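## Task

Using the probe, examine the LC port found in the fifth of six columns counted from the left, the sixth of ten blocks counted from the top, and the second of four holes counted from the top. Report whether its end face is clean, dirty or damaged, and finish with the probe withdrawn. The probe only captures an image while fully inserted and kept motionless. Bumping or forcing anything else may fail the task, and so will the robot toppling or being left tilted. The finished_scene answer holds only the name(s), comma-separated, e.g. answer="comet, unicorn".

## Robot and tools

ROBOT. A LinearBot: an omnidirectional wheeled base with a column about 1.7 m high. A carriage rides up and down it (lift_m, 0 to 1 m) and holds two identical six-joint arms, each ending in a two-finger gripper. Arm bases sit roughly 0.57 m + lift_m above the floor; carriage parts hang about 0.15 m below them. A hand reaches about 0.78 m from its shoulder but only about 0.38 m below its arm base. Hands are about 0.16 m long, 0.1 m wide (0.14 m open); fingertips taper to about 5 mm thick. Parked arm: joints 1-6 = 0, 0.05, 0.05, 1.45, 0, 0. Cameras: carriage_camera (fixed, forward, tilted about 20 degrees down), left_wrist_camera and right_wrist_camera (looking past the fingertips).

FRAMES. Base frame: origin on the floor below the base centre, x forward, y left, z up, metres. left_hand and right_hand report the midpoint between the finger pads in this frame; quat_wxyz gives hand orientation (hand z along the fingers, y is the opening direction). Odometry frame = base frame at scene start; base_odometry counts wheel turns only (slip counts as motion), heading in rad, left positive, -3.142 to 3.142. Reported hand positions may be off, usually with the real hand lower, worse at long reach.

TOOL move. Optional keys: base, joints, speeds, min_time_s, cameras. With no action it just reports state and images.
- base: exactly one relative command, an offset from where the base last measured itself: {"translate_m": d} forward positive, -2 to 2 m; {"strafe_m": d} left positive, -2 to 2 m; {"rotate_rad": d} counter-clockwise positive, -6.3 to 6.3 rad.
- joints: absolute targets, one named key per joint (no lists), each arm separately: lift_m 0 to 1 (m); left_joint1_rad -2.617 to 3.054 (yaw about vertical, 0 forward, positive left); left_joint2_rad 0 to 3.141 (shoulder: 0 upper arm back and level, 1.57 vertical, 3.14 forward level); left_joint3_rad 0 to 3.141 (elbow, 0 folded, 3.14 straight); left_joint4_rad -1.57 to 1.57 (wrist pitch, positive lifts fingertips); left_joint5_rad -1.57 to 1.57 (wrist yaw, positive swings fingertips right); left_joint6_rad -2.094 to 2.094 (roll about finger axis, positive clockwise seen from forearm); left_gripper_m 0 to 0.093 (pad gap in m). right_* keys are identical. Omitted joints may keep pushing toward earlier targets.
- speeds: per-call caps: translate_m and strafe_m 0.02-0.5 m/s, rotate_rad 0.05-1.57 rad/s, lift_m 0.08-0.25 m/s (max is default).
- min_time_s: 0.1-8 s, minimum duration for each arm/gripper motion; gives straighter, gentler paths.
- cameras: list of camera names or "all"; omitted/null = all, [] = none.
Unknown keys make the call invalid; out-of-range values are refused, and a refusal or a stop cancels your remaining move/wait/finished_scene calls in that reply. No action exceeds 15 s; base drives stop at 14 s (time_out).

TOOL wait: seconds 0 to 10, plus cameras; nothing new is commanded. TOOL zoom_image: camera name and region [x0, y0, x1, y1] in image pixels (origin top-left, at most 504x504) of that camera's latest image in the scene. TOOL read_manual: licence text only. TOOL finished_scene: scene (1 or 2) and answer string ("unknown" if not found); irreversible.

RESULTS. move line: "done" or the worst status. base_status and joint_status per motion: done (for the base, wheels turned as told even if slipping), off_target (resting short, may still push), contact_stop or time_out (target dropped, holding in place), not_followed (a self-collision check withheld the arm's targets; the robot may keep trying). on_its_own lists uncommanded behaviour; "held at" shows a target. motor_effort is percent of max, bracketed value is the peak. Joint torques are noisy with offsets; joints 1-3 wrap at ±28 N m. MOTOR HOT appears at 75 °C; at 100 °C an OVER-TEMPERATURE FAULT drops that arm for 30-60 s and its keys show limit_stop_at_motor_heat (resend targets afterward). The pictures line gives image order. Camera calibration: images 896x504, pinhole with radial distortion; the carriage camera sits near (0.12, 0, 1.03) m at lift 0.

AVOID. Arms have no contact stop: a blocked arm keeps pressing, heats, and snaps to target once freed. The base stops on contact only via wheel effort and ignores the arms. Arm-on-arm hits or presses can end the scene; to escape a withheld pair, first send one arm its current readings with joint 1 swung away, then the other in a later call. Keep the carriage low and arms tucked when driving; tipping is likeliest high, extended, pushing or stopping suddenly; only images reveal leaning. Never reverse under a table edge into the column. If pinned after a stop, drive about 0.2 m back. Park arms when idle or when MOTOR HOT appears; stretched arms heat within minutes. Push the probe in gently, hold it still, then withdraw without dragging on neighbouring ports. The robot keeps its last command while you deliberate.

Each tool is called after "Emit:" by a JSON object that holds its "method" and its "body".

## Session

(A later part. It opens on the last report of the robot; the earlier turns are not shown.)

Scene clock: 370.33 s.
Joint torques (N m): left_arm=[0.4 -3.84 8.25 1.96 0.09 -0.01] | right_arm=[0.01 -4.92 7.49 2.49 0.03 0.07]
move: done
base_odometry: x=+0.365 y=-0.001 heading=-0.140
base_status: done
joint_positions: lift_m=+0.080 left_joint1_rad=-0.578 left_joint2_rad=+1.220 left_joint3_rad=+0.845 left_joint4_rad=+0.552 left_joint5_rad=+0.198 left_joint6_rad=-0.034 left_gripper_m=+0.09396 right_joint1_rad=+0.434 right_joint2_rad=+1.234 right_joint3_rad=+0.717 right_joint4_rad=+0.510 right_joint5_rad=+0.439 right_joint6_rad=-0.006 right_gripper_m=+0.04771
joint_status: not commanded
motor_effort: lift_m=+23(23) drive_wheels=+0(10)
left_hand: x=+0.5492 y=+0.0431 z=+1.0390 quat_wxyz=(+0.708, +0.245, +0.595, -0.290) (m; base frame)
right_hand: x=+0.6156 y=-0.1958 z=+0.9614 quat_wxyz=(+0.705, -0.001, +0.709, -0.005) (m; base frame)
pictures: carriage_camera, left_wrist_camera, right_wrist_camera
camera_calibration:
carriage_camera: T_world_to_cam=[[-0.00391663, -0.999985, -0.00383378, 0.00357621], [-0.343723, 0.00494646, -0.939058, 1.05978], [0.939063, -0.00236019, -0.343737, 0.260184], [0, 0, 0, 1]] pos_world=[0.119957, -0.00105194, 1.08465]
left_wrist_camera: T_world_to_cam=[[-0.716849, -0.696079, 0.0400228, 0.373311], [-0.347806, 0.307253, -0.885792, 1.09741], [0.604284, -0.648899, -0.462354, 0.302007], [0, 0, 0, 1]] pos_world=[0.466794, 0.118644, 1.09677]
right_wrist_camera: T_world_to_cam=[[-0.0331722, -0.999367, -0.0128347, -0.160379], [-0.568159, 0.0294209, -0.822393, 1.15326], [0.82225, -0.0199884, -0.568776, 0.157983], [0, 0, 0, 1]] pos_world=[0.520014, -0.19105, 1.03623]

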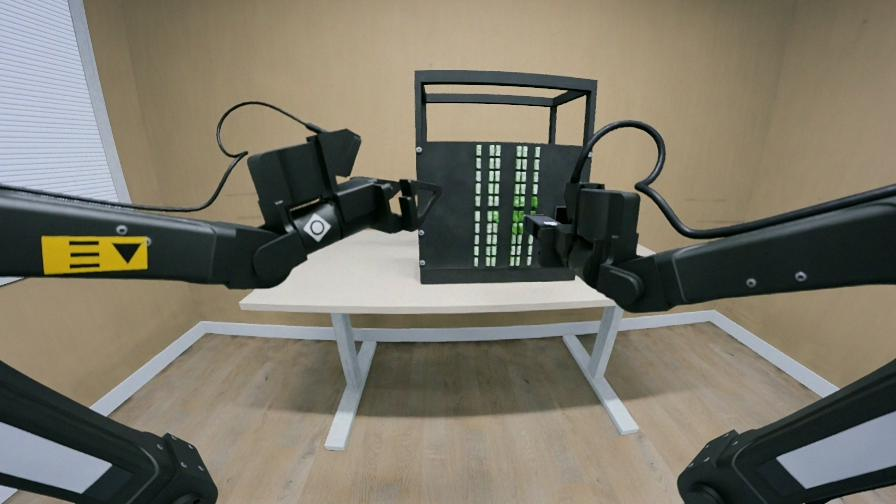

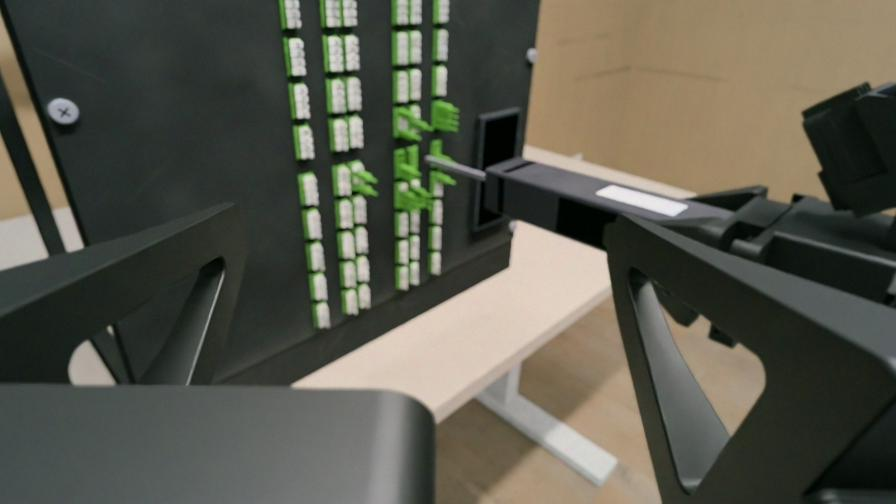

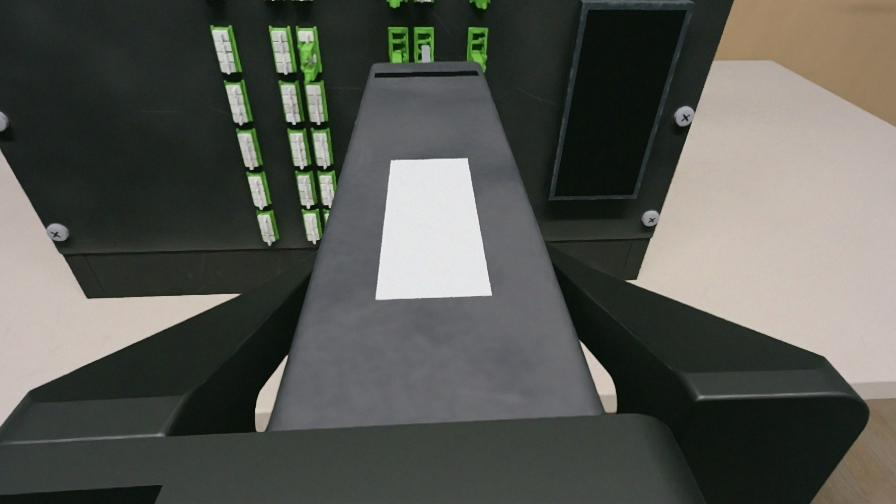

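Emit:
{"method": "move", "body": {"base": {"strafe_m": 0.0015}, "speeds": {"strafe_m": 0.02}, "cameras": ["right_wrist_camera"]}}

Emit:
{"method": "zoom_image", "body": {"camera": "right_wrist_camera", "region": [390, 10, 470, 70]}}

Emit:
{"method": "move", "body": {"base": {"translate_m": 0.005}, "speeds": {"translate_m": 0.02}, "cameras": ["right_wrist_camera","left_wrist_camera"]}}

Emit:
{"method": "zoom_image", "body": {"camera": "right_wrist_camera", "region": [390, 10, 470, 70]}}

Emit:
{"method": "zoom_image", "body": {"camera": "left_wrist_camera", "region": [380, 120, 460, 180]}}

Scene clock: 393.27 s.
Joint torques (N m): left_arm=[0.42 -3.93 8.24 1.97 0.06 0.01] | right_arm=[0.12 -4.96 7.49 2.47 0.02 0.07]
move: done
base_odometry: x=+0.365 y=+0.001 heading=-0.141
base_status: done
joint_positions: lift_m=+0.080 left_joint1_rad=-0.578 left_joint2_rad=+1.220 left_joint3_rad=+0.845 left_joint4_rad=+0.552 left_joint5_rad=+0.198 left_joint6_rad=-0.034 left_gripper_m=+0.09396 right_joint1_rad=+0.434 right_joint2_rad=+1.234 right_joint3_rad=+0.717 right_joint4_rad=+0.510 right_joint5_rad=+0.439 right_joint6_rad=-0.006 right_gripper_m=+0.04771
joint_status: not commanded
motor_effort: lift_m=+23(23) drive_wheels=+4(8)
left_hand: x=+0.5492 y=+0.0431 z=+1.0390 quat_wxyz=(+0.708, +0.245, +0.595, -0.290) (m; base frame)
right_hand: x=+0.6156 y=-0.1957 z=+0.9614 quat_wxyz=(+0.705, -0.001, +0.709, -0.005) (m; base frame)
pictures: right_wrist_camera
camera_calibration:
right_wrist_camera: T_world_to_cam=[[-0.0327553, -0.999382, -0.0127613, -0.160575], [-0.568181, 0.0291237, -0.822388, 1.15321], [0.822251, -0.0196868, -0.568784, 0.158052], [0, 0, 0, 1]] pos_world=[0.520012, -0.190949, 1.03623]

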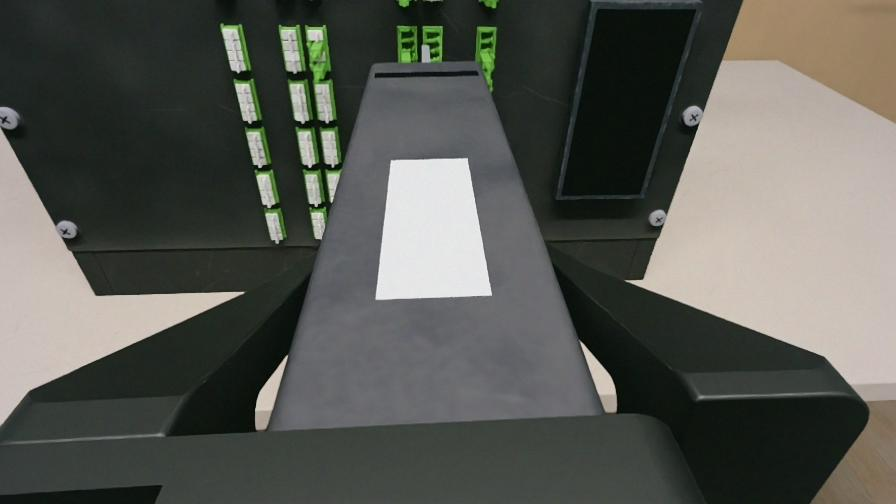

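Scaled by 6.300 from the camera's 896x504 image, which has a finer 1280x720 frame.

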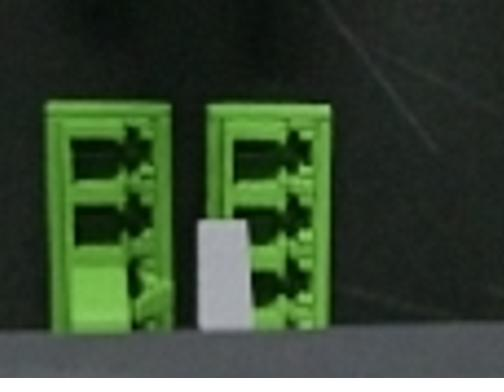

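Scene clock: 394.00 s.
Joint torques (N m): left_arm=[0.46 -3.85 8.28 1.93 0.08 0] | right_arm=[0.08 -4.97 7.51 2.45 0.02 0.07]
move: done
base_odometry: x=+0.370 y=+0.000 heading=-0.141
base_status: done
joint_positions: lift_m=+0.080 left_joint1_rad=-0.578 left_joint2_rad=+1.220 left_joint3_rad=+0.845 left_joint4_rad=+0.552 left_joint5_rad=+0.198 left_joint6_rad=-0.034 left_gripper_m=+0.09396 right_joint1_rad=+0.434 right_joint2_rad=+1.234 right_joint3_rad=+0.717 right_joint4_rad=+0.511 right_joint5_rad=+0.439 right_joint6_rad=-0.006 right_gripper_m=+0.04771
joint_status: not commanded
motor_effort: lift_m=+23(23) drive_wheels=+0(15)
left_hand: x=+0.5491 y=+0.0431 z=+1.0392 quat_wxyz=(+0.708, +0.245, +0.595, -0.290) (m; base frame)
right_hand: x=+0.6156 y=-0.1957 z=+0.9615 quat_wxyz=(+0.705, -0.001, +0.709, -0.005) (m; base frame)
pictures: left_wrist_camera, right_wrist_camera
camera_calibration:
left_wrist_camera: T_world_to_cam=[[-0.716875, -0.696061, 0.0398559, 0.373501], [-0.347268, 0.306913, -0.88612, 1.09764], [0.604562, -0.649078, -0.461738, 0.301268], [0, 0, 0, 1]] pos_world=[0.466794, 0.118644, 1.09686]
right_wrist_camera: T_world_to_cam=[[-0.0327547, -0.999377, -0.013145, -0.160178], [-0.567578, 0.0294247, -0.822794, 1.1534], [0.822668, -0.0194896, -0.568188, 0.157394], [0, 0, 0, 1]] pos_world=[0.519914, -0.190949, 1.03633]

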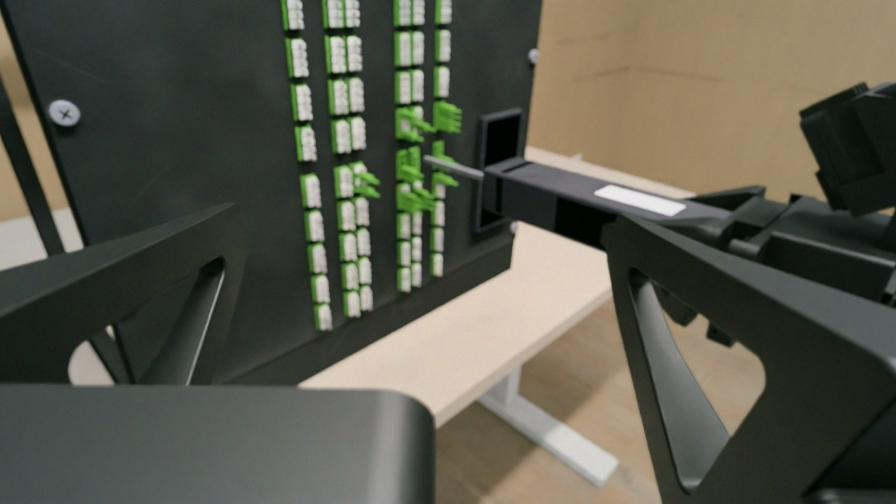

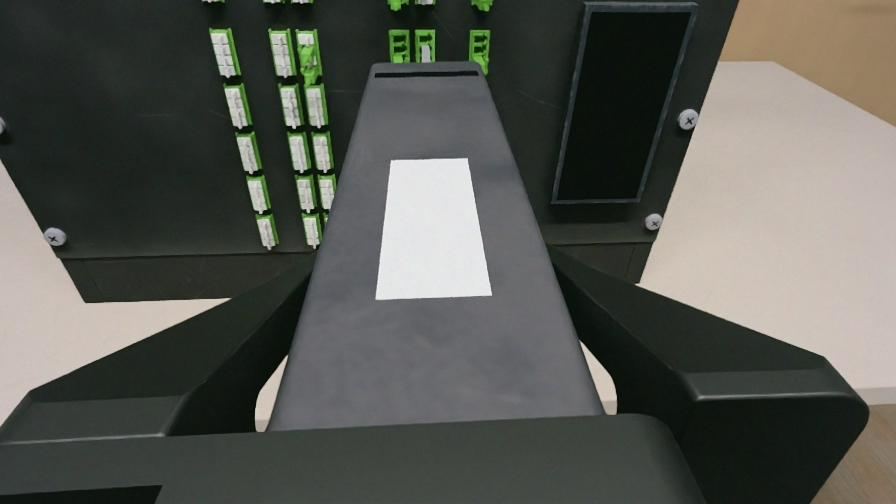

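Scaled by 6.300 from the camera's 896x504 image, which has a finer 1280x720 frame.

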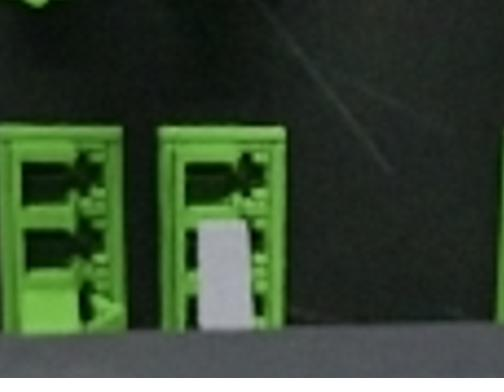

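Scaled by 6.300 from the camera's 896x504 image, which has a finer 1280x720 frame.

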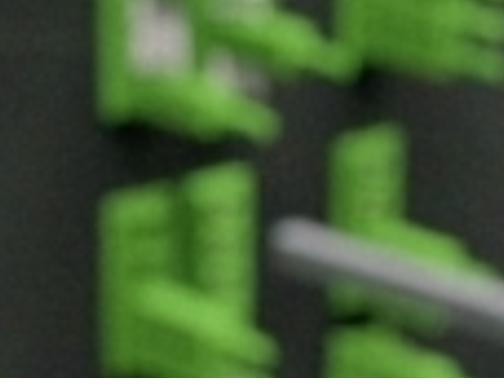

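Emit:
{"method": "move", "body": {"base": {"strafe_m": 0.0015}, "speeds": {"strafe_m": 0.02}, "cameras": []}}

Emit:
{"method": "move", "body": {"base": {"translate_m": 0.003}, "speeds": {"translate_m": 0.02}, "cameras": []}}

Emit:
{"method": "wait", "body": {"seconds": 0.5, "cameras": ["right_wrist_camera","left_wrist_camera"]}}

Emit:
{"method": "zoom_image", "body": {"camera": "right_wrist_camera", "region": [390, 10, 470, 70]}}

Emit:
{"method": "zoom_image", "body": {"camera": "left_wrist_camera", "region": [380, 120, 460, 180]}}

Scene clock: 411.10 s.
Joint torques (N m): left_arm=[0.34 -4 8.31 1.94 0.07 -0.01] | right_arm=[0.03 -4.94 7.51 2.46 0.02 0.07]
move: done
base_odometry: x=+0.370 y=+0.001 heading=-0.141
base_status: done
joint_positions: lift_m=+0.080 left_joint1_rad=-0.578 left_joint2_rad=+1.220 left_joint3_rad=+0.845 left_joint4_rad=+0.552 left_joint5_rad=+0.198 left_joint6_rad=-0.034 left_gripper_m=+0.09396 right_joint1_rad=+0.434 right_joint2_rad=+1.234 right_joint3_rad=+0.717 right_joint4_rad=+0.511 right_joint5_rad=+0.439 right_joint6_rad=-0.006 right_gripper_m=+0.04771
joint_status: not commanded
motor_effort: lift_m=+23(23) drive_wheels=+4(8)
left_hand: x=+0.5491 y=+0.0431 z=+1.0392 quat_wxyz=(+0.708, +0.245, +0.595, -0.290) (m; base frame)
right_hand: x=+0.6156 y=-0.1957 z=+0.9615 quat_wxyz=(+0.705, -0.001, +0.709, -0.005) (m; base frame)
pictures: none
No camera images: "cameras" was empty.

Scene clock: 411.70 s.
Joint torques (N m): left_arm=[0.32 -3.85 8.31 1.95 0.07 0] | right_arm=[0.03 -4.94 7.54 2.48 0.02 0.07]
move: done
base_odometry: x=+0.373 y=+0.001 heading=-0.141
base_status: done
joint_positions: lift_m=+0.080 left_joint1_rad=-0.577 left_joint2_rad=+1.220 left_joint3_rad=+0.845 left_joint4_rad=+0.552 left_joint5_rad=+0.198 left_joint6_rad=-0.034 left_gripper_m=+0.09396 right_joint1_rad=+0.434 right_joint2_rad=+1.234 right_joint3_rad=+0.717 right_joint4_rad=+0.511 right_joint5_rad=+0.439 right_joint6_rad=-0.006 right_gripper_m=+0.04771
joint_status: not commanded
motor_effort: lift_m=+23(23) drive_wheels=+0(12)
left_hand: x=+0.5493 y=+0.0434 z=+1.0392 quat_wxyz=(+0.709, +0.244, +0.595, -0.290) (m; base frame)
right_hand: x=+0.6156 y=-0.1957 z=+0.9615 quat_wxyz=(+0.705, -0.001, +0.709, -0.005) (m; base frame)
pictures: none
No camera images: "cameras" was empty.

Scene clock: 412.20 s.
Joint torques (N m): left_arm=[0.35 -3.93 8.34 1.95 0.09 -0.01] | right_arm=[0.06 -4.94 7.51 2.47 0.02 0.07]
base_odometry: x=+0.373 y=+0.001 heading=-0.141
base_status: done
joint_positions: lift_m=+0.080 left_joint1_rad=-0.577 left_joint2_rad=+1.220 left_joint3_rad=+0.845 left_joint4_rad=+0.552 left_joint5_rad=+0.198 left_joint6_rad=-0.034 left_gripper_m=+0.09396 right_joint1_rad=+0.434 right_joint2_rad=+1.234 right_joint3_rad=+0.717 right_joint4_rad=+0.511 right_joint5_rad=+0.439 right_joint6_rad=-0.006 right_gripper_m=+0.04771
joint_status: not commanded
motor_effort: lift_m=+23(23) drive_wheels=+0(12)
left_hand: x=+0.5493 y=+0.0434 z=+1.0392 quat_wxyz=(+0.709, +0.244, +0.595, -0.290) (m; base frame)
right_hand: x=+0.6156 y=-0.1957 z=+0.9615 quat_wxyz=(+0.705, -0.001, +0.709, -0.005) (m; base frame)
wait: 0.50 s; at rest by 0.27 s
pictures: left_wrist_camera, right_wrist_camera
camera_calibration:
left_wrist_camera: T_world_to_cam=[[-0.716326, -0.696628, 0.0398324, 0.373546], [-0.347502, 0.306661, -0.886116, 1.09775], [0.605078, -0.64859, -0.461748, 0.301046], [0, 0, 0, 1]] pos_world=[0.466895, 0.118841, 1.09686]
right_wrist_camera: T_world_to_cam=[[-0.0327547, -0.999377, -0.013145, -0.160178], [-0.567578, 0.0294247, -0.822794, 1.1534], [0.822668, -0.0194896, -0.568188, 0.157394], [0, 0, 0, 1]] pos_world=[0.519914, -0.190949, 1.03633]

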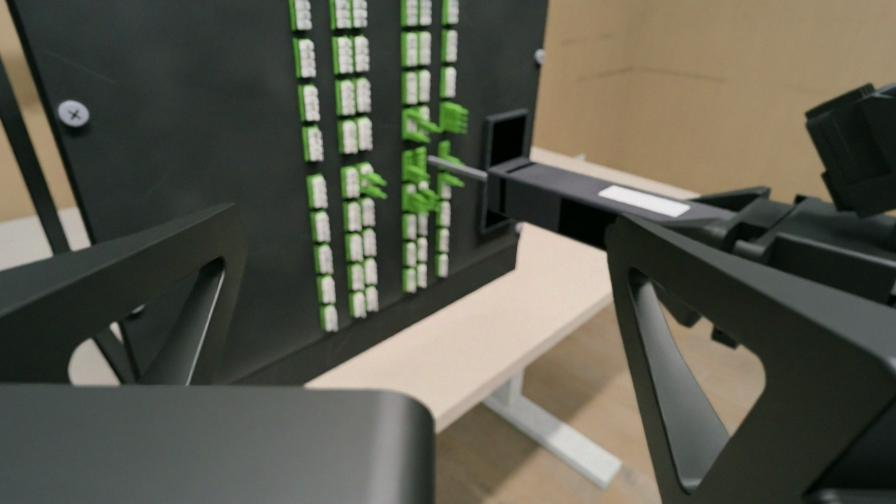

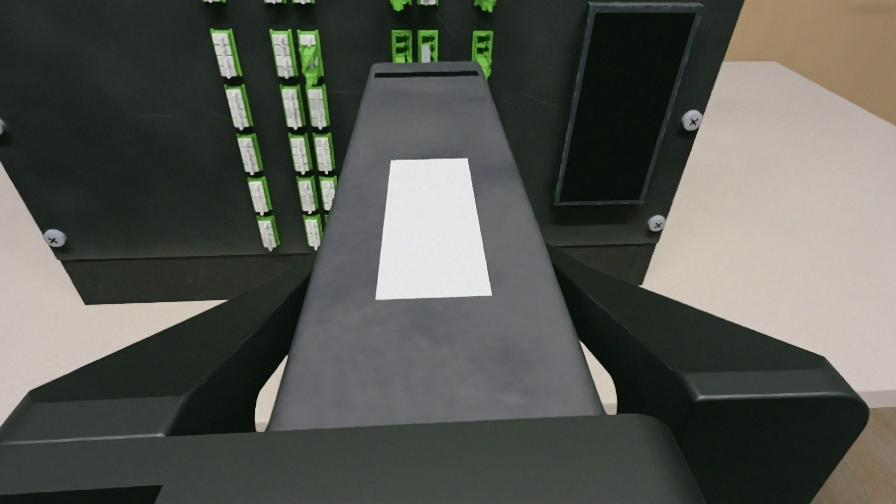

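Scaled by 6.300 from the camera's 896x504 image, which has a finer 1280x720 frame.

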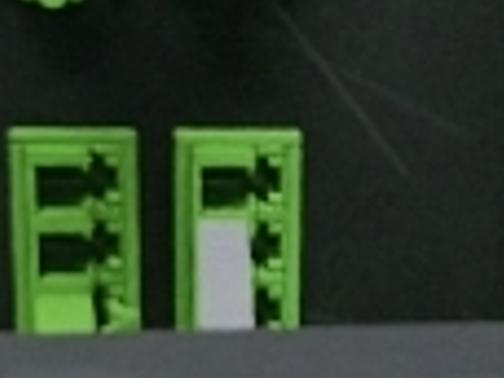

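Scaled by 6.300 from the camera's 896x504 image, which has a finer 1280x720 frame.

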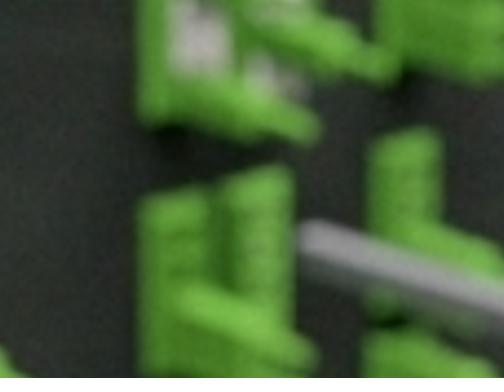

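Emit:
{"method": "move", "body": {"joints": {"lift_m": 0.0775}, "speeds": {"lift_m": 0.08}, "cameras": []}}

Emit:
{"method": "move", "body": {"base": {"translate_m": 0.003}, "speeds": {"translate_m": 0.02}, "cameras": []}}

Emit:
{"method": "wait", "body": {"seconds": 0.4, "cameras": ["right_wrist_camera","left_wrist_camera"]}}

Emit:
{"method": "zoom_image", "body": {"camera": "right_wrist_camera", "region": [390, 10, 470, 70]}}

Emit:
{"method": "zoom_image", "body": {"camera": "left_wrist_camera", "region": [390, 130, 450, 175]}}

Scene clock: 440.23 s.
Joint torques (N m): left_arm=[0.4 -3.97 8.2 1.95 0.07 -0.01] | right_arm=[0.08 -5.03 7.56 2.45 0.02 0.07]
move: done
base_odometry: x=+0.373 y=+0.001 heading=-0.141
base_status: not commanded
joint_positions: lift_m=+0.078 left_joint1_rad=-0.577 left_joint2_rad=+1.220 left_joint3_rad=+0.845 left_joint4_rad=+0.550 left_joint5_rad=+0.198 left_joint6_rad=-0.034 left_gripper_m=+0.09396 right_joint1_rad=+0.434 right_joint2_rad=+1.235 right_joint3_rad=+0.717 right_joint4_rad=+0.510 right_joint5_rad=+0.439 right_joint6_rad=-0.006 right_gripper_m=+0.04771
joint_status: all done
motor_effort: lift_m=+23(23) drive_wheels=+3(3)
left_hand: x=+0.5494 y=+0.0433 z=+1.0364 quat_wxyz=(+0.708, +0.244, +0.596, -0.290) (m; base frame)
right_hand: x=+0.6157 y=-0.1956 z=+0.9587 quat_wxyz=(+0.705, -0.002, +0.710, -0.005) (m; base frame)
pictures: none
No camera images: "cameras" was empty.

Scene clock: 440.87 s.
Joint torques (N m): left_arm=[0.36 -3.84 8.23 1.98 0.1 0.02] | right_arm=[0.05 -4.93 7.62 2.48 0.02 0.06]
move: done
base_odometry: x=+0.376 y=+0.001 heading=-0.141
base_status: done
joint_positions: lift_m=+0.078 left_joint1_rad=-0.577 left_joint2_rad=+1.220 left_joint3_rad=+0.845 left_joint4_rad=+0.551 left_joint5_rad=+0.198 left_joint6_rad=-0.034 left_gripper_m=+0.09396 right_joint1_rad=+0.434 right_joint2_rad=+1.235 right_joint3_rad=+0.717 right_joint4_rad=+0.511 right_joint5_rad=+0.439 right_joint6_rad=-0.006 right_gripper_m=+0.04771
joint_status: not commanded
motor_effort: lift_m=+23(23) drive_wheels=+1(9)
left_hand: x=+0.5494 y=+0.0433 z=+1.0366 quat_wxyz=(+0.708, +0.244, +0.595, -0.290) (m; base frame)
right_hand: x=+0.6157 y=-0.1956 z=+0.9588 quat_wxyz=(+0.705, -0.001, +0.709, -0.005) (m; base frame)
pictures: none
No camera images: "cameras" was empty.

Scene clock: 441.27 s.
Joint torques (N m): left_arm=[0.35 -3.86 8.25 1.97 0.07 0] | right_arm=[0.06 -5.03 7.6 2.46 0.02 0.07]
base_odometry: x=+0.376 y=+0.001 heading=-0.141
base_status: done
joint_positions: lift_m=+0.078 left_joint1_rad=-0.577 left_joint2_rad=+1.220 left_joint3_rad=+0.845 left_joint4_rad=+0.551 left_joint5_rad=+0.198 left_joint6_rad=-0.034 left_gripper_m=+0.09396 right_joint1_rad=+0.434 right_joint2_rad=+1.235 right_joint3_rad=+0.717 right_joint4_rad=+0.511 right_joint5_rad=+0.439 right_joint6_rad=-0.006 right_gripper_m=+0.04771
joint_status: not commanded
motor_effort: lift_m=+23(23) drive_wheels=+2(9)
left_hand: x=+0.5494 y=+0.0433 z=+1.0366 quat_wxyz=(+0.708, +0.244, +0.595, -0.290) (m; base frame)
right_hand: x=+0.6157 y=-0.1956 z=+0.9588 quat_wxyz=(+0.705, -0.001, +0.709, -0.005) (m; base frame)
wait: 0.40 s; at rest by 0.27 s
pictures: left_wrist_camera, right_wrist_camera
camera_calibration:
left_wrist_camera: T_world_to_cam=[[-0.716261, -0.696681, 0.0400673, 0.373432], [-0.348354, 0.307212, -0.88559, 1.09542], [0.604665, -0.648271, -0.462736, 0.301115], [0, 0, 0, 1]] pos_world=[0.466995, 0.118841, 1.09447]
right_wrist_camera: T_world_to_cam=[[-0.032783, -0.999383, -0.0126091, -0.160747], [-0.568413, 0.0290198, -0.822231, 1.15114], [0.82209, -0.019788, -0.569014, 0.15685], [0, 0, 0, 1]] pos_world=[0.520111, -0.19095, 1.03373]

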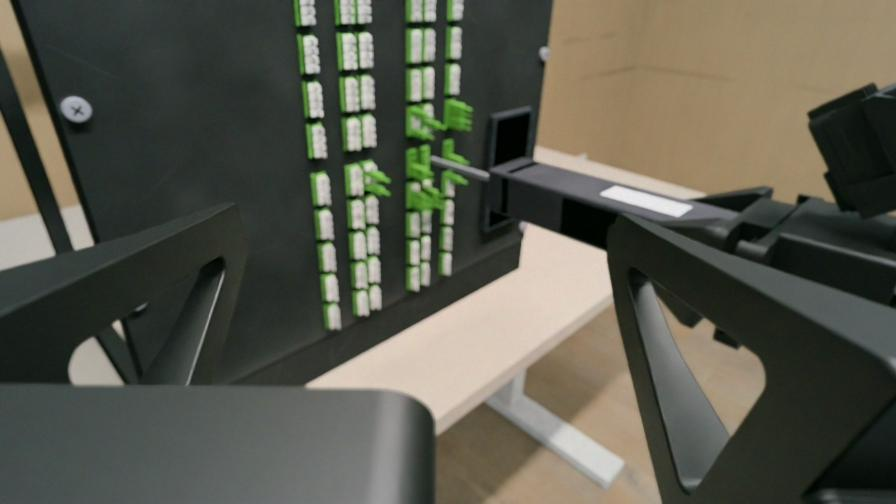

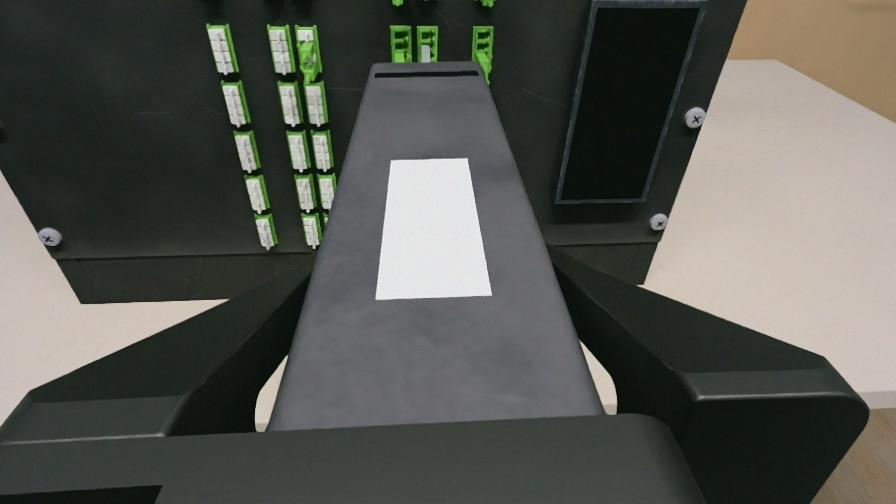

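Scaled by 6.300 from the camera's 896x504 image, which has a finer 1280x720 frame.

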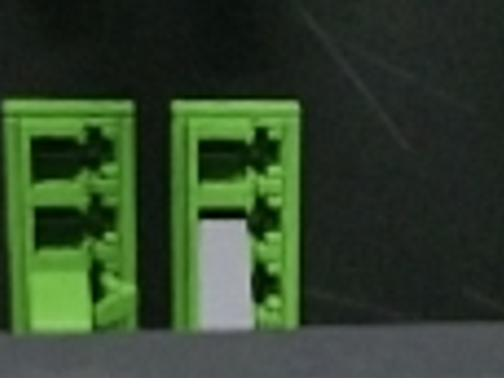

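Scaled by 8.400 from the camera's 896x504 image, which has a finer 1280x720 frame.

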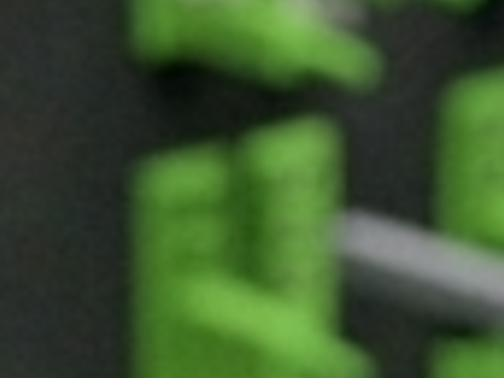

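Emit:
{"method": "move", "body": {"base": {"translate_m": 0.004}, "speeds": {"translate_m": 0.02}, "cameras": []}}

Emit:
{"method": "wait", "body": {"seconds": 0.4, "cameras": ["right_wrist_camera","left_wrist_camera"]}}

Emit:
{"method": "zoom_image", "body": {"camera": "right_wrist_camera", "region": [390, 10, 470, 70]}}

Emit:
{"method": "zoom_image", "body": {"camera": "left_wrist_camera", "region": [390, 130, 450, 175]}}

Scene clock: 453.33 s.
Joint torques (N m): left_arm=[0.35 -3.89 8.28 1.96 0.08 -0.01] | right_arm=[0.08 -5.03 7.51 2.48 0.03 0.07]
move: done
base_odometry: x=+0.380 y=+0.000 heading=-0.141
base_status: done
joint_positions: lift_m=+0.078 left_joint1_rad=-0.577 left_joint2_rad=+1.220 left_joint3_rad=+0.845 left_joint4_rad=+0.552 left_joint5_rad=+0.198 left_joint6_rad=-0.034 left_gripper_m=+0.09396 right_joint1_rad=+0.434 right_joint2_rad=+1.235 right_joint3_rad=+0.717 right_joint4_rad=+0.511 right_joint5_rad=+0.439 right_joint6_rad=-0.006 right_gripper_m=+0.04771
joint_status: not commanded
motor_effort: lift_m=+23(23) drive_wheels=+0(9)
left_hand: x=+0.5494 y=+0.0433 z=+1.0367 quat_wxyz=(+0.708, +0.244, +0.595, -0.290) (m; base frame)
right_hand: x=+0.6157 y=-0.1956 z=+0.9588 quat_wxyz=(+0.705, -0.001, +0.709, -0.005) (m; base frame)
pictures: none
No camera images: "cameras" was empty.

Scene clock: 453.73 s.
Joint torques (N m): left_arm=[0.34 -3.85 8.31 1.97 0.08 -0.01] | right_arm=[0.08 -5.03 7.57 2.47 0.02 0.07]
base_odometry: x=+0.380 y=+0.000 heading=-0.141
base_status: done
joint_positions: lift_m=+0.078 left_joint1_rad=-0.577 left_joint2_rad=+1.220 left_joint3_rad=+0.845 left_joint4_rad=+0.552 left_joint5_rad=+0.198 left_joint6_rad=-0.034 left_gripper_m=+0.09396 right_joint1_rad=+0.434 right_joint2_rad=+1.235 right_joint3_rad=+0.717 right_joint4_rad=+0.511 right_joint5_rad=+0.439 right_joint6_rad=-0.006 right_gripper_m=+0.04771
joint_status: not commanded
motor_effort: lift_m=+23(23) drive_wheels=+0(9)
left_hand: x=+0.5494 y=+0.0433 z=+1.0367 quat_wxyz=(+0.708, +0.244, +0.595, -0.290) (m; base frame)
right_hand: x=+0.6157 y=-0.1956 z=+0.9588 quat_wxyz=(+0.705, -0.001, +0.709, -0.005) (m; base frame)
wait: 0.40 s; at rest by 0.27 s
pictures: left_wrist_camera, right_wrist_camera
camera_calibration:
left_wrist_camera: T_world_to_cam=[[-0.716299, -0.696646, 0.0400003, 0.373519], [-0.348041, 0.306999, -0.885787, 1.09551], [0.6048, -0.64841, -0.462364, 0.300661], [0, 0, 0, 1]] pos_world=[0.466995, 0.118841, 1.09447]
right_wrist_camera: T_world_to_cam=[[-0.032783, -0.999383, -0.0126091, -0.160747], [-0.568413, 0.0290198, -0.822231, 1.15114], [0.82209, -0.019788, -0.569014, 0.15685], [0, 0, 0, 1]] pos_world=[0.520111, -0.19095, 1.03373]

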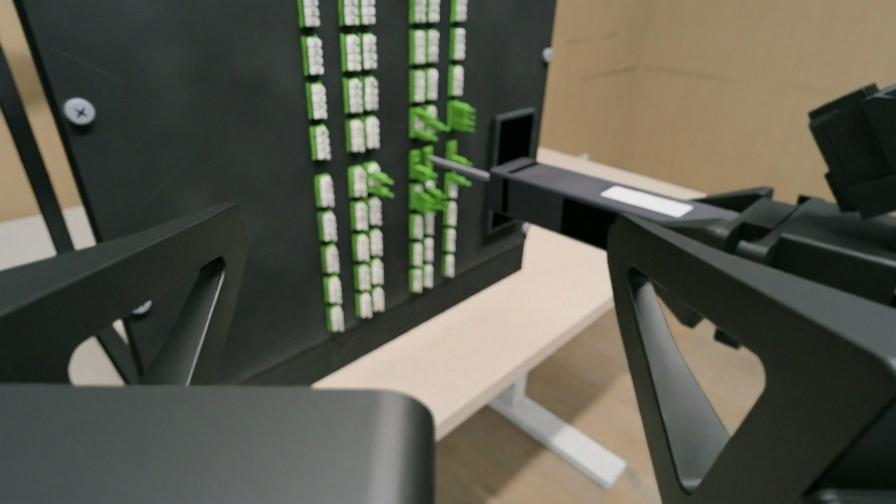

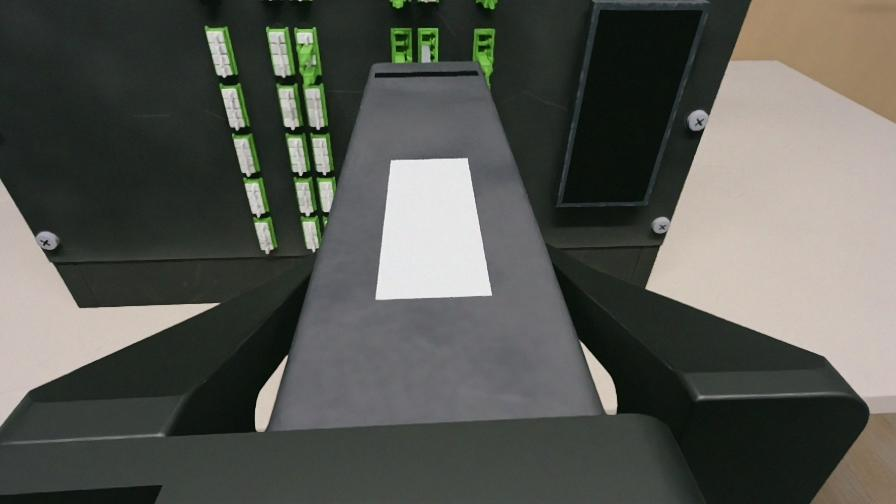

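Scaled by 6.300 from the camera's 896x504 image, which has a finer 1280x720 frame.

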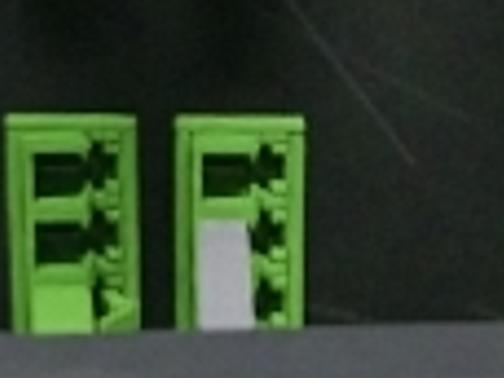

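Scaled by 8.400 from the camera's 896x504 image, which has a finer 1280x720 frame.

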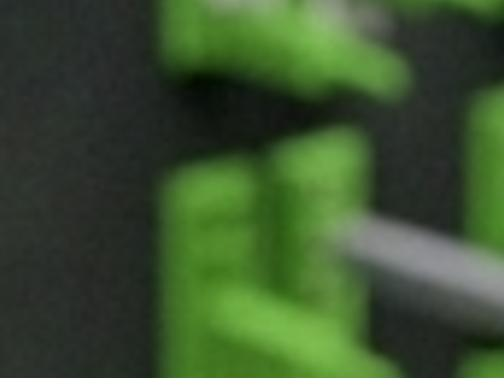

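Emit:
{"method": "move", "body": {"base": {"strafe_m": -0.0006}, "joints": {"lift_m": 0.0765}, "speeds": {"strafe_m": 0.02, "lift_m": 0.08}, "cameras": []}}

Emit:
{"method": "wait", "body": {"seconds": 0.4, "cameras": ["right_wrist_camera","left_wrist_camera"]}}

Emit:
{"method": "zoom_image", "body": {"camera": "right_wrist_camera", "region": [390, 10, 470, 70]}}

Emit:
{"method": "zoom_image", "body": {"camera": "left_wrist_camera", "region": [390, 130, 450, 175]}}

Scene clock: 471.37 s.
Joint torques (N m): left_arm=[0.43 -3.88 8.32 1.97 0.06 0.01] | right_arm=[0.08 -5.01 7.64 2.47 0.02 0.06]
move: done
base_odometry: x=+0.380 y=+0.000 heading=-0.141
base_status: done
joint_positions: lift_m=+0.077 left_joint1_rad=-0.577 left_joint2_rad=+1.220 left_joint3_rad=+0.845 left_joint4_rad=+0.552 left_joint5_rad=+0.198 left_joint6_rad=-0.034 left_gripper_m=+0.09396 right_joint1_rad=+0.434 right_joint2_rad=+1.235 right_joint3_rad=+0.717 right_joint4_rad=+0.511 right_joint5_rad=+0.439 right_joint6_rad=-0.006 right_gripper_m=+0.04771
joint_status: all done
motor_effort: lift_m=+23(24) drive_wheels=-1(4)
left_hand: x=+0.5494 y=+0.0433 z=+1.0357 quat_wxyz=(+0.708, +0.244, +0.595, -0.290) (m; base frame)
right_hand: x=+0.6157 y=-0.1956 z=+0.9579 quat_wxyz=(+0.705, -0.001, +0.709, -0.005) (m; base frame)
pictures: none
No camera images: "cameras" was empty.

Scene clock: 471.77 s.
Joint torques (N m): left_arm=[0.38 -3.88 8.27 1.97 0.1 0] | right_arm=[0.08 -5.07 7.54 2.47 0.01 0.07]
base_odometry: x=+0.380 y=+0.000 heading=-0.141
base_status: done
joint_positions: lift_m=+0.077 left_joint1_rad=-0.577 left_joint2_rad=+1.220 left_joint3_rad=+0.845 left_joint4_rad=+0.552 left_joint5_rad=+0.198 left_joint6_rad=-0.034 left_gripper_m=+0.09396 right_joint1_rad=+0.434 right_joint2_rad=+1.235 right_joint3_rad=+0.717 right_joint4_rad=+0.511 right_joint5_rad=+0.439 right_joint6_rad=-0.006 right_gripper_m=+0.04771
joint_status: all done
motor_effort: lift_m=+23(24) drive_wheels=+4(4)
left_hand: x=+0.5494 y=+0.0433 z=+1.0357 quat_wxyz=(+0.708, +0.244, +0.595, -0.290) (m; base frame)
right_hand: x=+0.6157 y=-0.1956 z=+0.9579 quat_wxyz=(+0.705, -0.001, +0.709, -0.005) (m; base frame)
wait: 0.40 s; at rest by 0.27 s
pictures: left_wrist_camera, right_wrist_camera
camera_calibration:
left_wrist_camera: T_world_to_cam=[[-0.716299, -0.696646, 0.0400003, 0.373555], [-0.348041, 0.306999, -0.885787, 1.09472], [0.6048, -0.64841, -0.462364, 0.300245], [0, 0, 0, 1]] pos_world=[0.466995, 0.118841, 1.09357]
right_wrist_camera: T_world_to_cam=[[-0.032783, -0.999383, -0.0126091, -0.160759], [-0.568413, 0.0290198, -0.822231, 1.15032], [0.82209, -0.019788, -0.569014, 0.156281], [0, 0, 0, 1]] pos_world=[0.520111, -0.19095, 1.03273]

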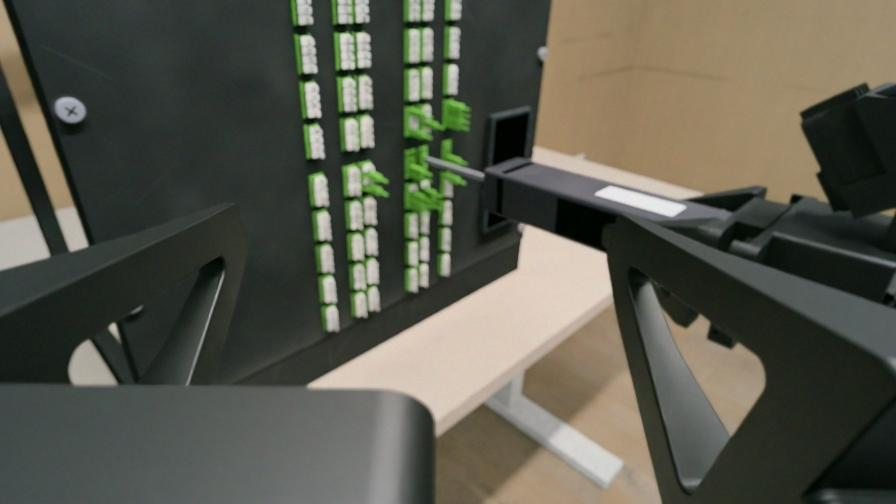

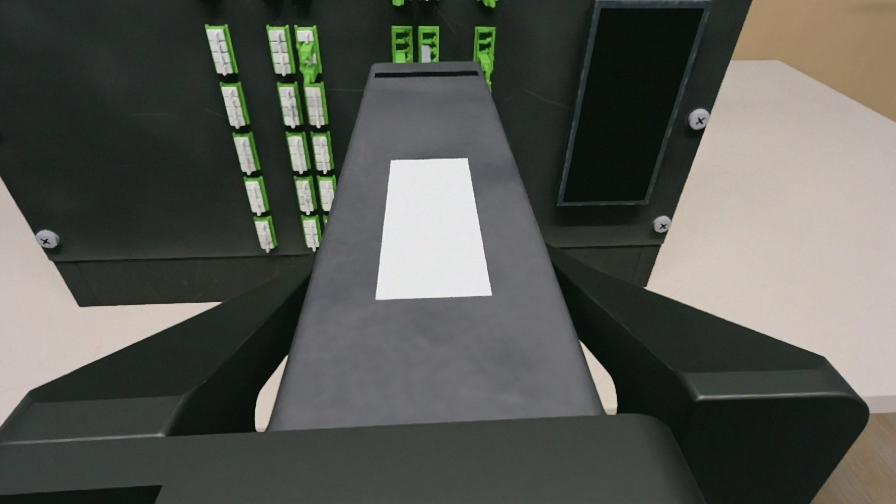

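Scaled by 6.300 from the camera's 896x504 image, which has a finer 1280x720 frame.

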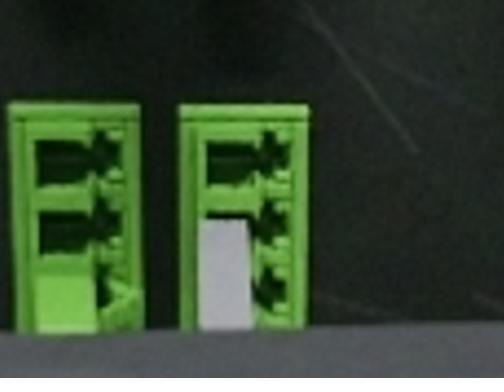

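Scaled by 8.400 from the camera's 896x504 image, which has a finer 1280x720 frame.

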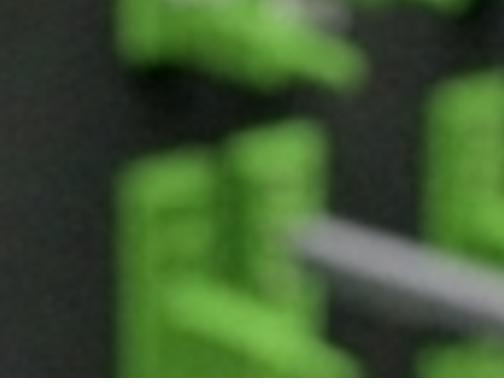

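Emit:
{"method": "move", "body": {"base": {"strafe_m": -0.0012}, "speeds": {"strafe_m": 0.02}, "cameras": []}}

Emit:
{"method": "wait", "body": {"seconds": 0.4, "cameras": ["right_wrist_camera"]}}

Emit:
{"method": "zoom_image", "body": {"camera": "right_wrist_camera", "region": [390, 10, 470, 70]}}

Emit:
{"method": "move", "body": {"base": {"translate_m": 0.002}, "speeds": {"translate_m": 0.02}, "cameras": []}}

Emit:
{"method": "wait", "body": {"seconds": 0.4, "cameras": ["right_wrist_camera","left_wrist_camera"]}}

Emit:
{"method": "zoom_image", "body": {"camera": "right_wrist_camera", "region": [390, 10, 470, 70]}}

Emit:
{"method": "zoom_image", "body": {"camera": "left_wrist_camera", "region": [390, 130, 450, 175]}}

Scene clock: 492.03 s.
Joint torques (N m): left_arm=[0.42 -3.86 8.2 1.98 0.05 -0.01] | right_arm=[0.08 -5.09 7.57 2.47 0.03 0.07]
move: done
base_odometry: x=+0.380 y=-0.001 heading=-0.141
base_status: done
joint_positions: lift_m=+0.077 left_joint1_rad=-0.577 left_joint2_rad=+1.220 left_joint3_rad=+0.845 left_joint4_rad=+0.552 left_joint5_rad=+0.198 left_joint6_rad=-0.034 left_gripper_m=+0.09396 right_joint1_rad=+0.434 right_joint2_rad=+1.235 right_joint3_rad=+0.717 right_joint4_rad=+0.511 right_joint5_rad=+0.439 right_joint6_rad=-0.006 right_gripper_m=+0.04771
joint_status: not commanded
motor_effort: lift_m=+23(23) drive_wheels=-1(3)
left_hand: x=+0.5494 y=+0.0433 z=+1.0357 quat_wxyz=(+0.708, +0.244, +0.595, -0.290) (m; base frame)
right_hand: x=+0.6157 y=-0.1956 z=+0.9579 quat_wxyz=(+0.705, -0.001, +0.709, -0.005) (m; base frame)
pictures: none
No camera images: "cameras" was empty.

Scene clock: 492.43 s.
Joint torques (N m): left_arm=[0.34 -3.92 8.28 1.93 0.05 0.02] | right_arm=[0.1 -5.04 7.51 2.45 0.02 0.07]
base_odometry: x=+0.380 y=-0.001 heading=-0.141
base_status: done
joint_positions: lift_m=+0.077 left_joint1_rad=-0.577 left_joint2_rad=+1.220 left_joint3_rad=+0.845 left_joint4_rad=+0.552 left_joint5_rad=+0.198 left_joint6_rad=-0.034 left_gripper_m=+0.09396 right_joint1_rad=+0.434 right_joint2_rad=+1.235 right_joint3_rad=+0.717 right_joint4_rad=+0.511 right_joint5_rad=+0.439 right_joint6_rad=-0.006 right_gripper_m=+0.04771
joint_status: not commanded
motor_effort: lift_m=+23(23) drive_wheels=-1(3)
left_hand: x=+0.5494 y=+0.0433 z=+1.0357 quat_wxyz=(+0.708, +0.244, +0.595, -0.290) (m; base frame)
right_hand: x=+0.6157 y=-0.1956 z=+0.9579 quat_wxyz=(+0.705, -0.001, +0.709, -0.005) (m; base frame)
wait: 0.40 s; at rest by 0.27 s
pictures: right_wrist_camera
camera_calibration:
right_wrist_camera: T_world_to_cam=[[-0.032783, -0.999383, -0.0126091, -0.160759], [-0.568413, 0.0290198, -0.822231, 1.15032], [0.82209, -0.019788, -0.569014, 0.156281], [0, 0, 0, 1]] pos_world=[0.520111, -0.19095, 1.03273]

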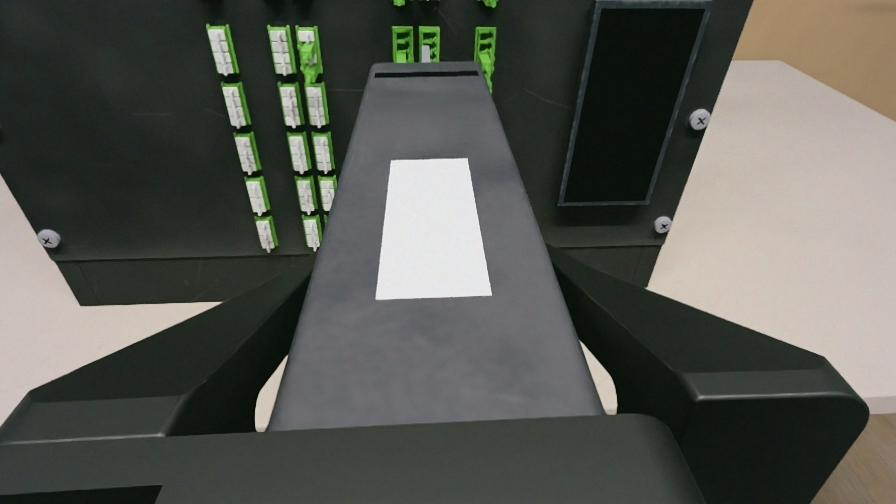

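Scaled by 6.300 from the camera's 896x504 image, which has a finer 1280x720 frame.

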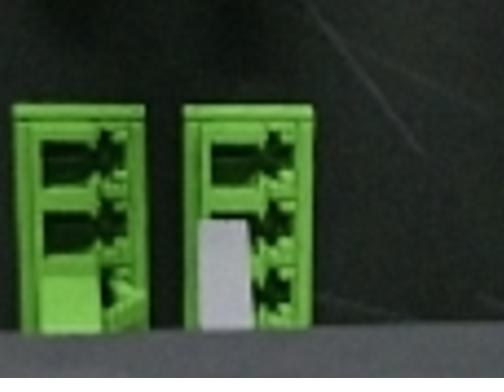

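Scene clock: 493.10 s.
Joint torques (N m): left_arm=[0.32 -3.89 8.24 1.95 0.07 -0.02] | right_arm=[0.06 -5.08 7.56 2.47 0.03 0.06]
move: done
base_odometry: x=+0.382 y=-0.001 heading=-0.140
base_status: done
joint_positions: lift_m=+0.077 left_joint1_rad=-0.577 left_joint2_rad=+1.220 left_joint3_rad=+0.845 left_joint4_rad=+0.552 left_joint5_rad=+0.198 left_joint6_rad=-0.034 left_gripper_m=+0.09396 right_joint1_rad=+0.434 right_joint2_rad=+1.236 right_joint3_rad=+0.717 right_joint4_rad=+0.511 right_joint5_rad=+0.439 right_joint6_rad=-0.006 right_gripper_m=+0.04771
joint_status: not commanded
motor_effort: lift_m=+23(23) drive_wheels=+4(10)
left_hand: x=+0.5494 y=+0.0433 z=+1.0357 quat_wxyz=(+0.708, +0.244, +0.595, -0.290) (m; base frame)
right_hand: x=+0.6158 y=-0.1956 z=+0.9577 quat_wxyz=(+0.705, -0.001, +0.709, -0.005) (m; base frame)
pictures: none
No camera images: "cameras" was empty.

Scene clock: 493.50 s.
Joint torques (N m): left_arm=[0.42 -3.77 8.27 1.94 0.08 0.01] | right_arm=[0.06 -5.15 7.49 2.46 0.02 0.06]
base_odometry: x=+0.382 y=-0.001 heading=-0.140
base_status: done
joint_positions: lift_m=+0.077 left_joint1_rad=-0.577 left_joint2_rad=+1.220 left_joint3_rad=+0.845 left_joint4_rad=+0.552 left_joint5_rad=+0.198 left_joint6_rad=-0.034 left_gripper_m=+0.09396 right_joint1_rad=+0.434 right_joint2_rad=+1.236 right_joint3_rad=+0.717 right_joint4_rad=+0.511 right_joint5_rad=+0.439 right_joint6_rad=-0.006 right_gripper_m=+0.04771
joint_status: not commanded
motor_effort: lift_m=+23(23) drive_wheels=+4(10)
left_hand: x=+0.5494 y=+0.0433 z=+1.0357 quat_wxyz=(+0.708, +0.244, +0.595, -0.290) (m; base frame)
right_hand: x=+0.6158 y=-0.1956 z=+0.9577 quat_wxyz=(+0.705, -0.001, +0.709, -0.005) (m; base frame)
wait: 0.40 s; at rest by 0.27 s
pictures: left_wrist_camera, right_wrist_camera
camera_calibration:
left_wrist_camera: T_world_to_cam=[[-0.716299, -0.696646, 0.0400003, 0.373555], [-0.348041, 0.306999, -0.885787, 1.09472], [0.6048, -0.64841, -0.462364, 0.300245], [0, 0, 0, 1]] pos_world=[0.466995, 0.118841, 1.09357]
right_wrist_camera: T_world_to_cam=[[-0.0327298, -0.999386, -0.0125155, -0.160779], [-0.568715, 0.0289198, -0.822026, 1.15028], [0.821884, -0.019787, -0.569312, 0.156477], [0, 0, 0, 1]] pos_world=[0.52031, -0.19085, 1.03263]

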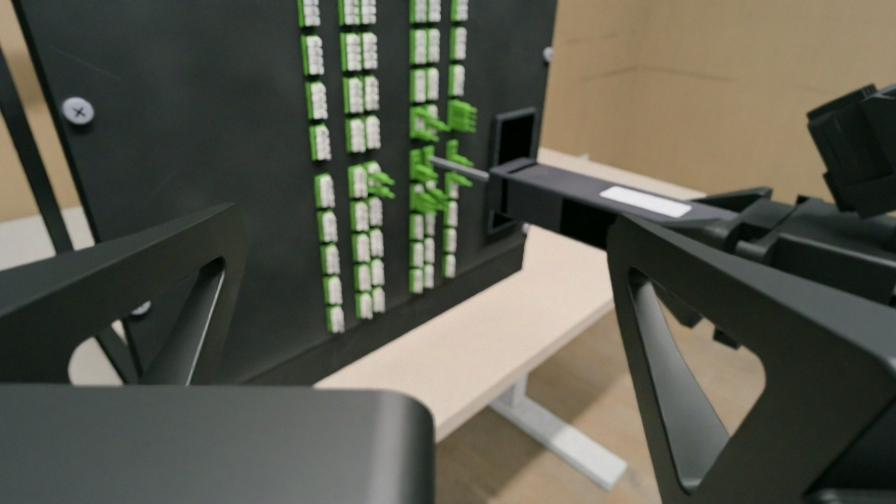

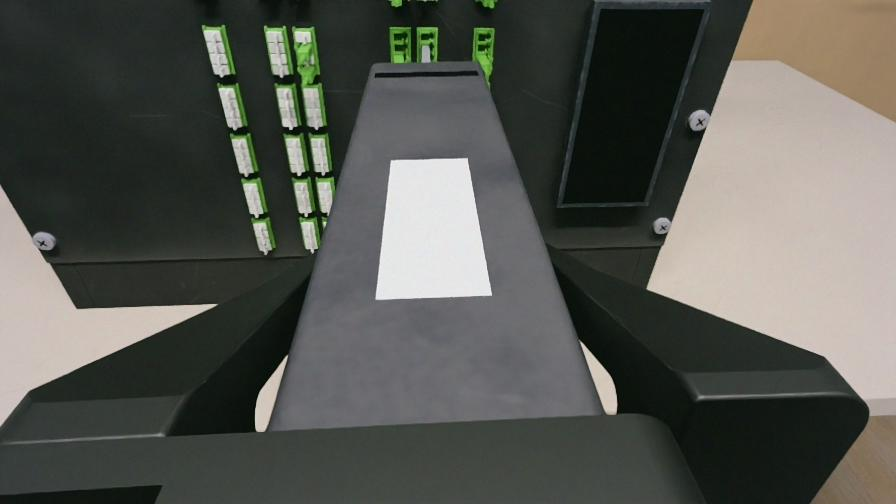

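Scaled by 6.300 from the camera's 896x504 image, which has a finer 1280x720 frame.

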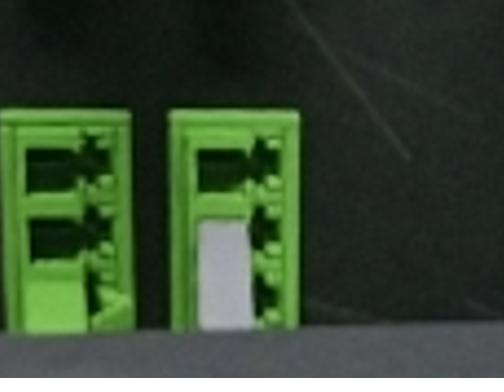

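Scaled by 8.400 from the camera's 896x504 image, which has a finer 1280x720 frame.

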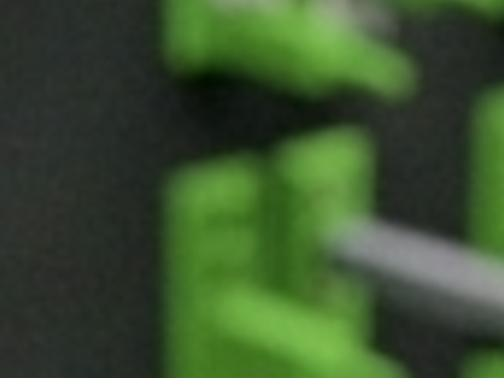

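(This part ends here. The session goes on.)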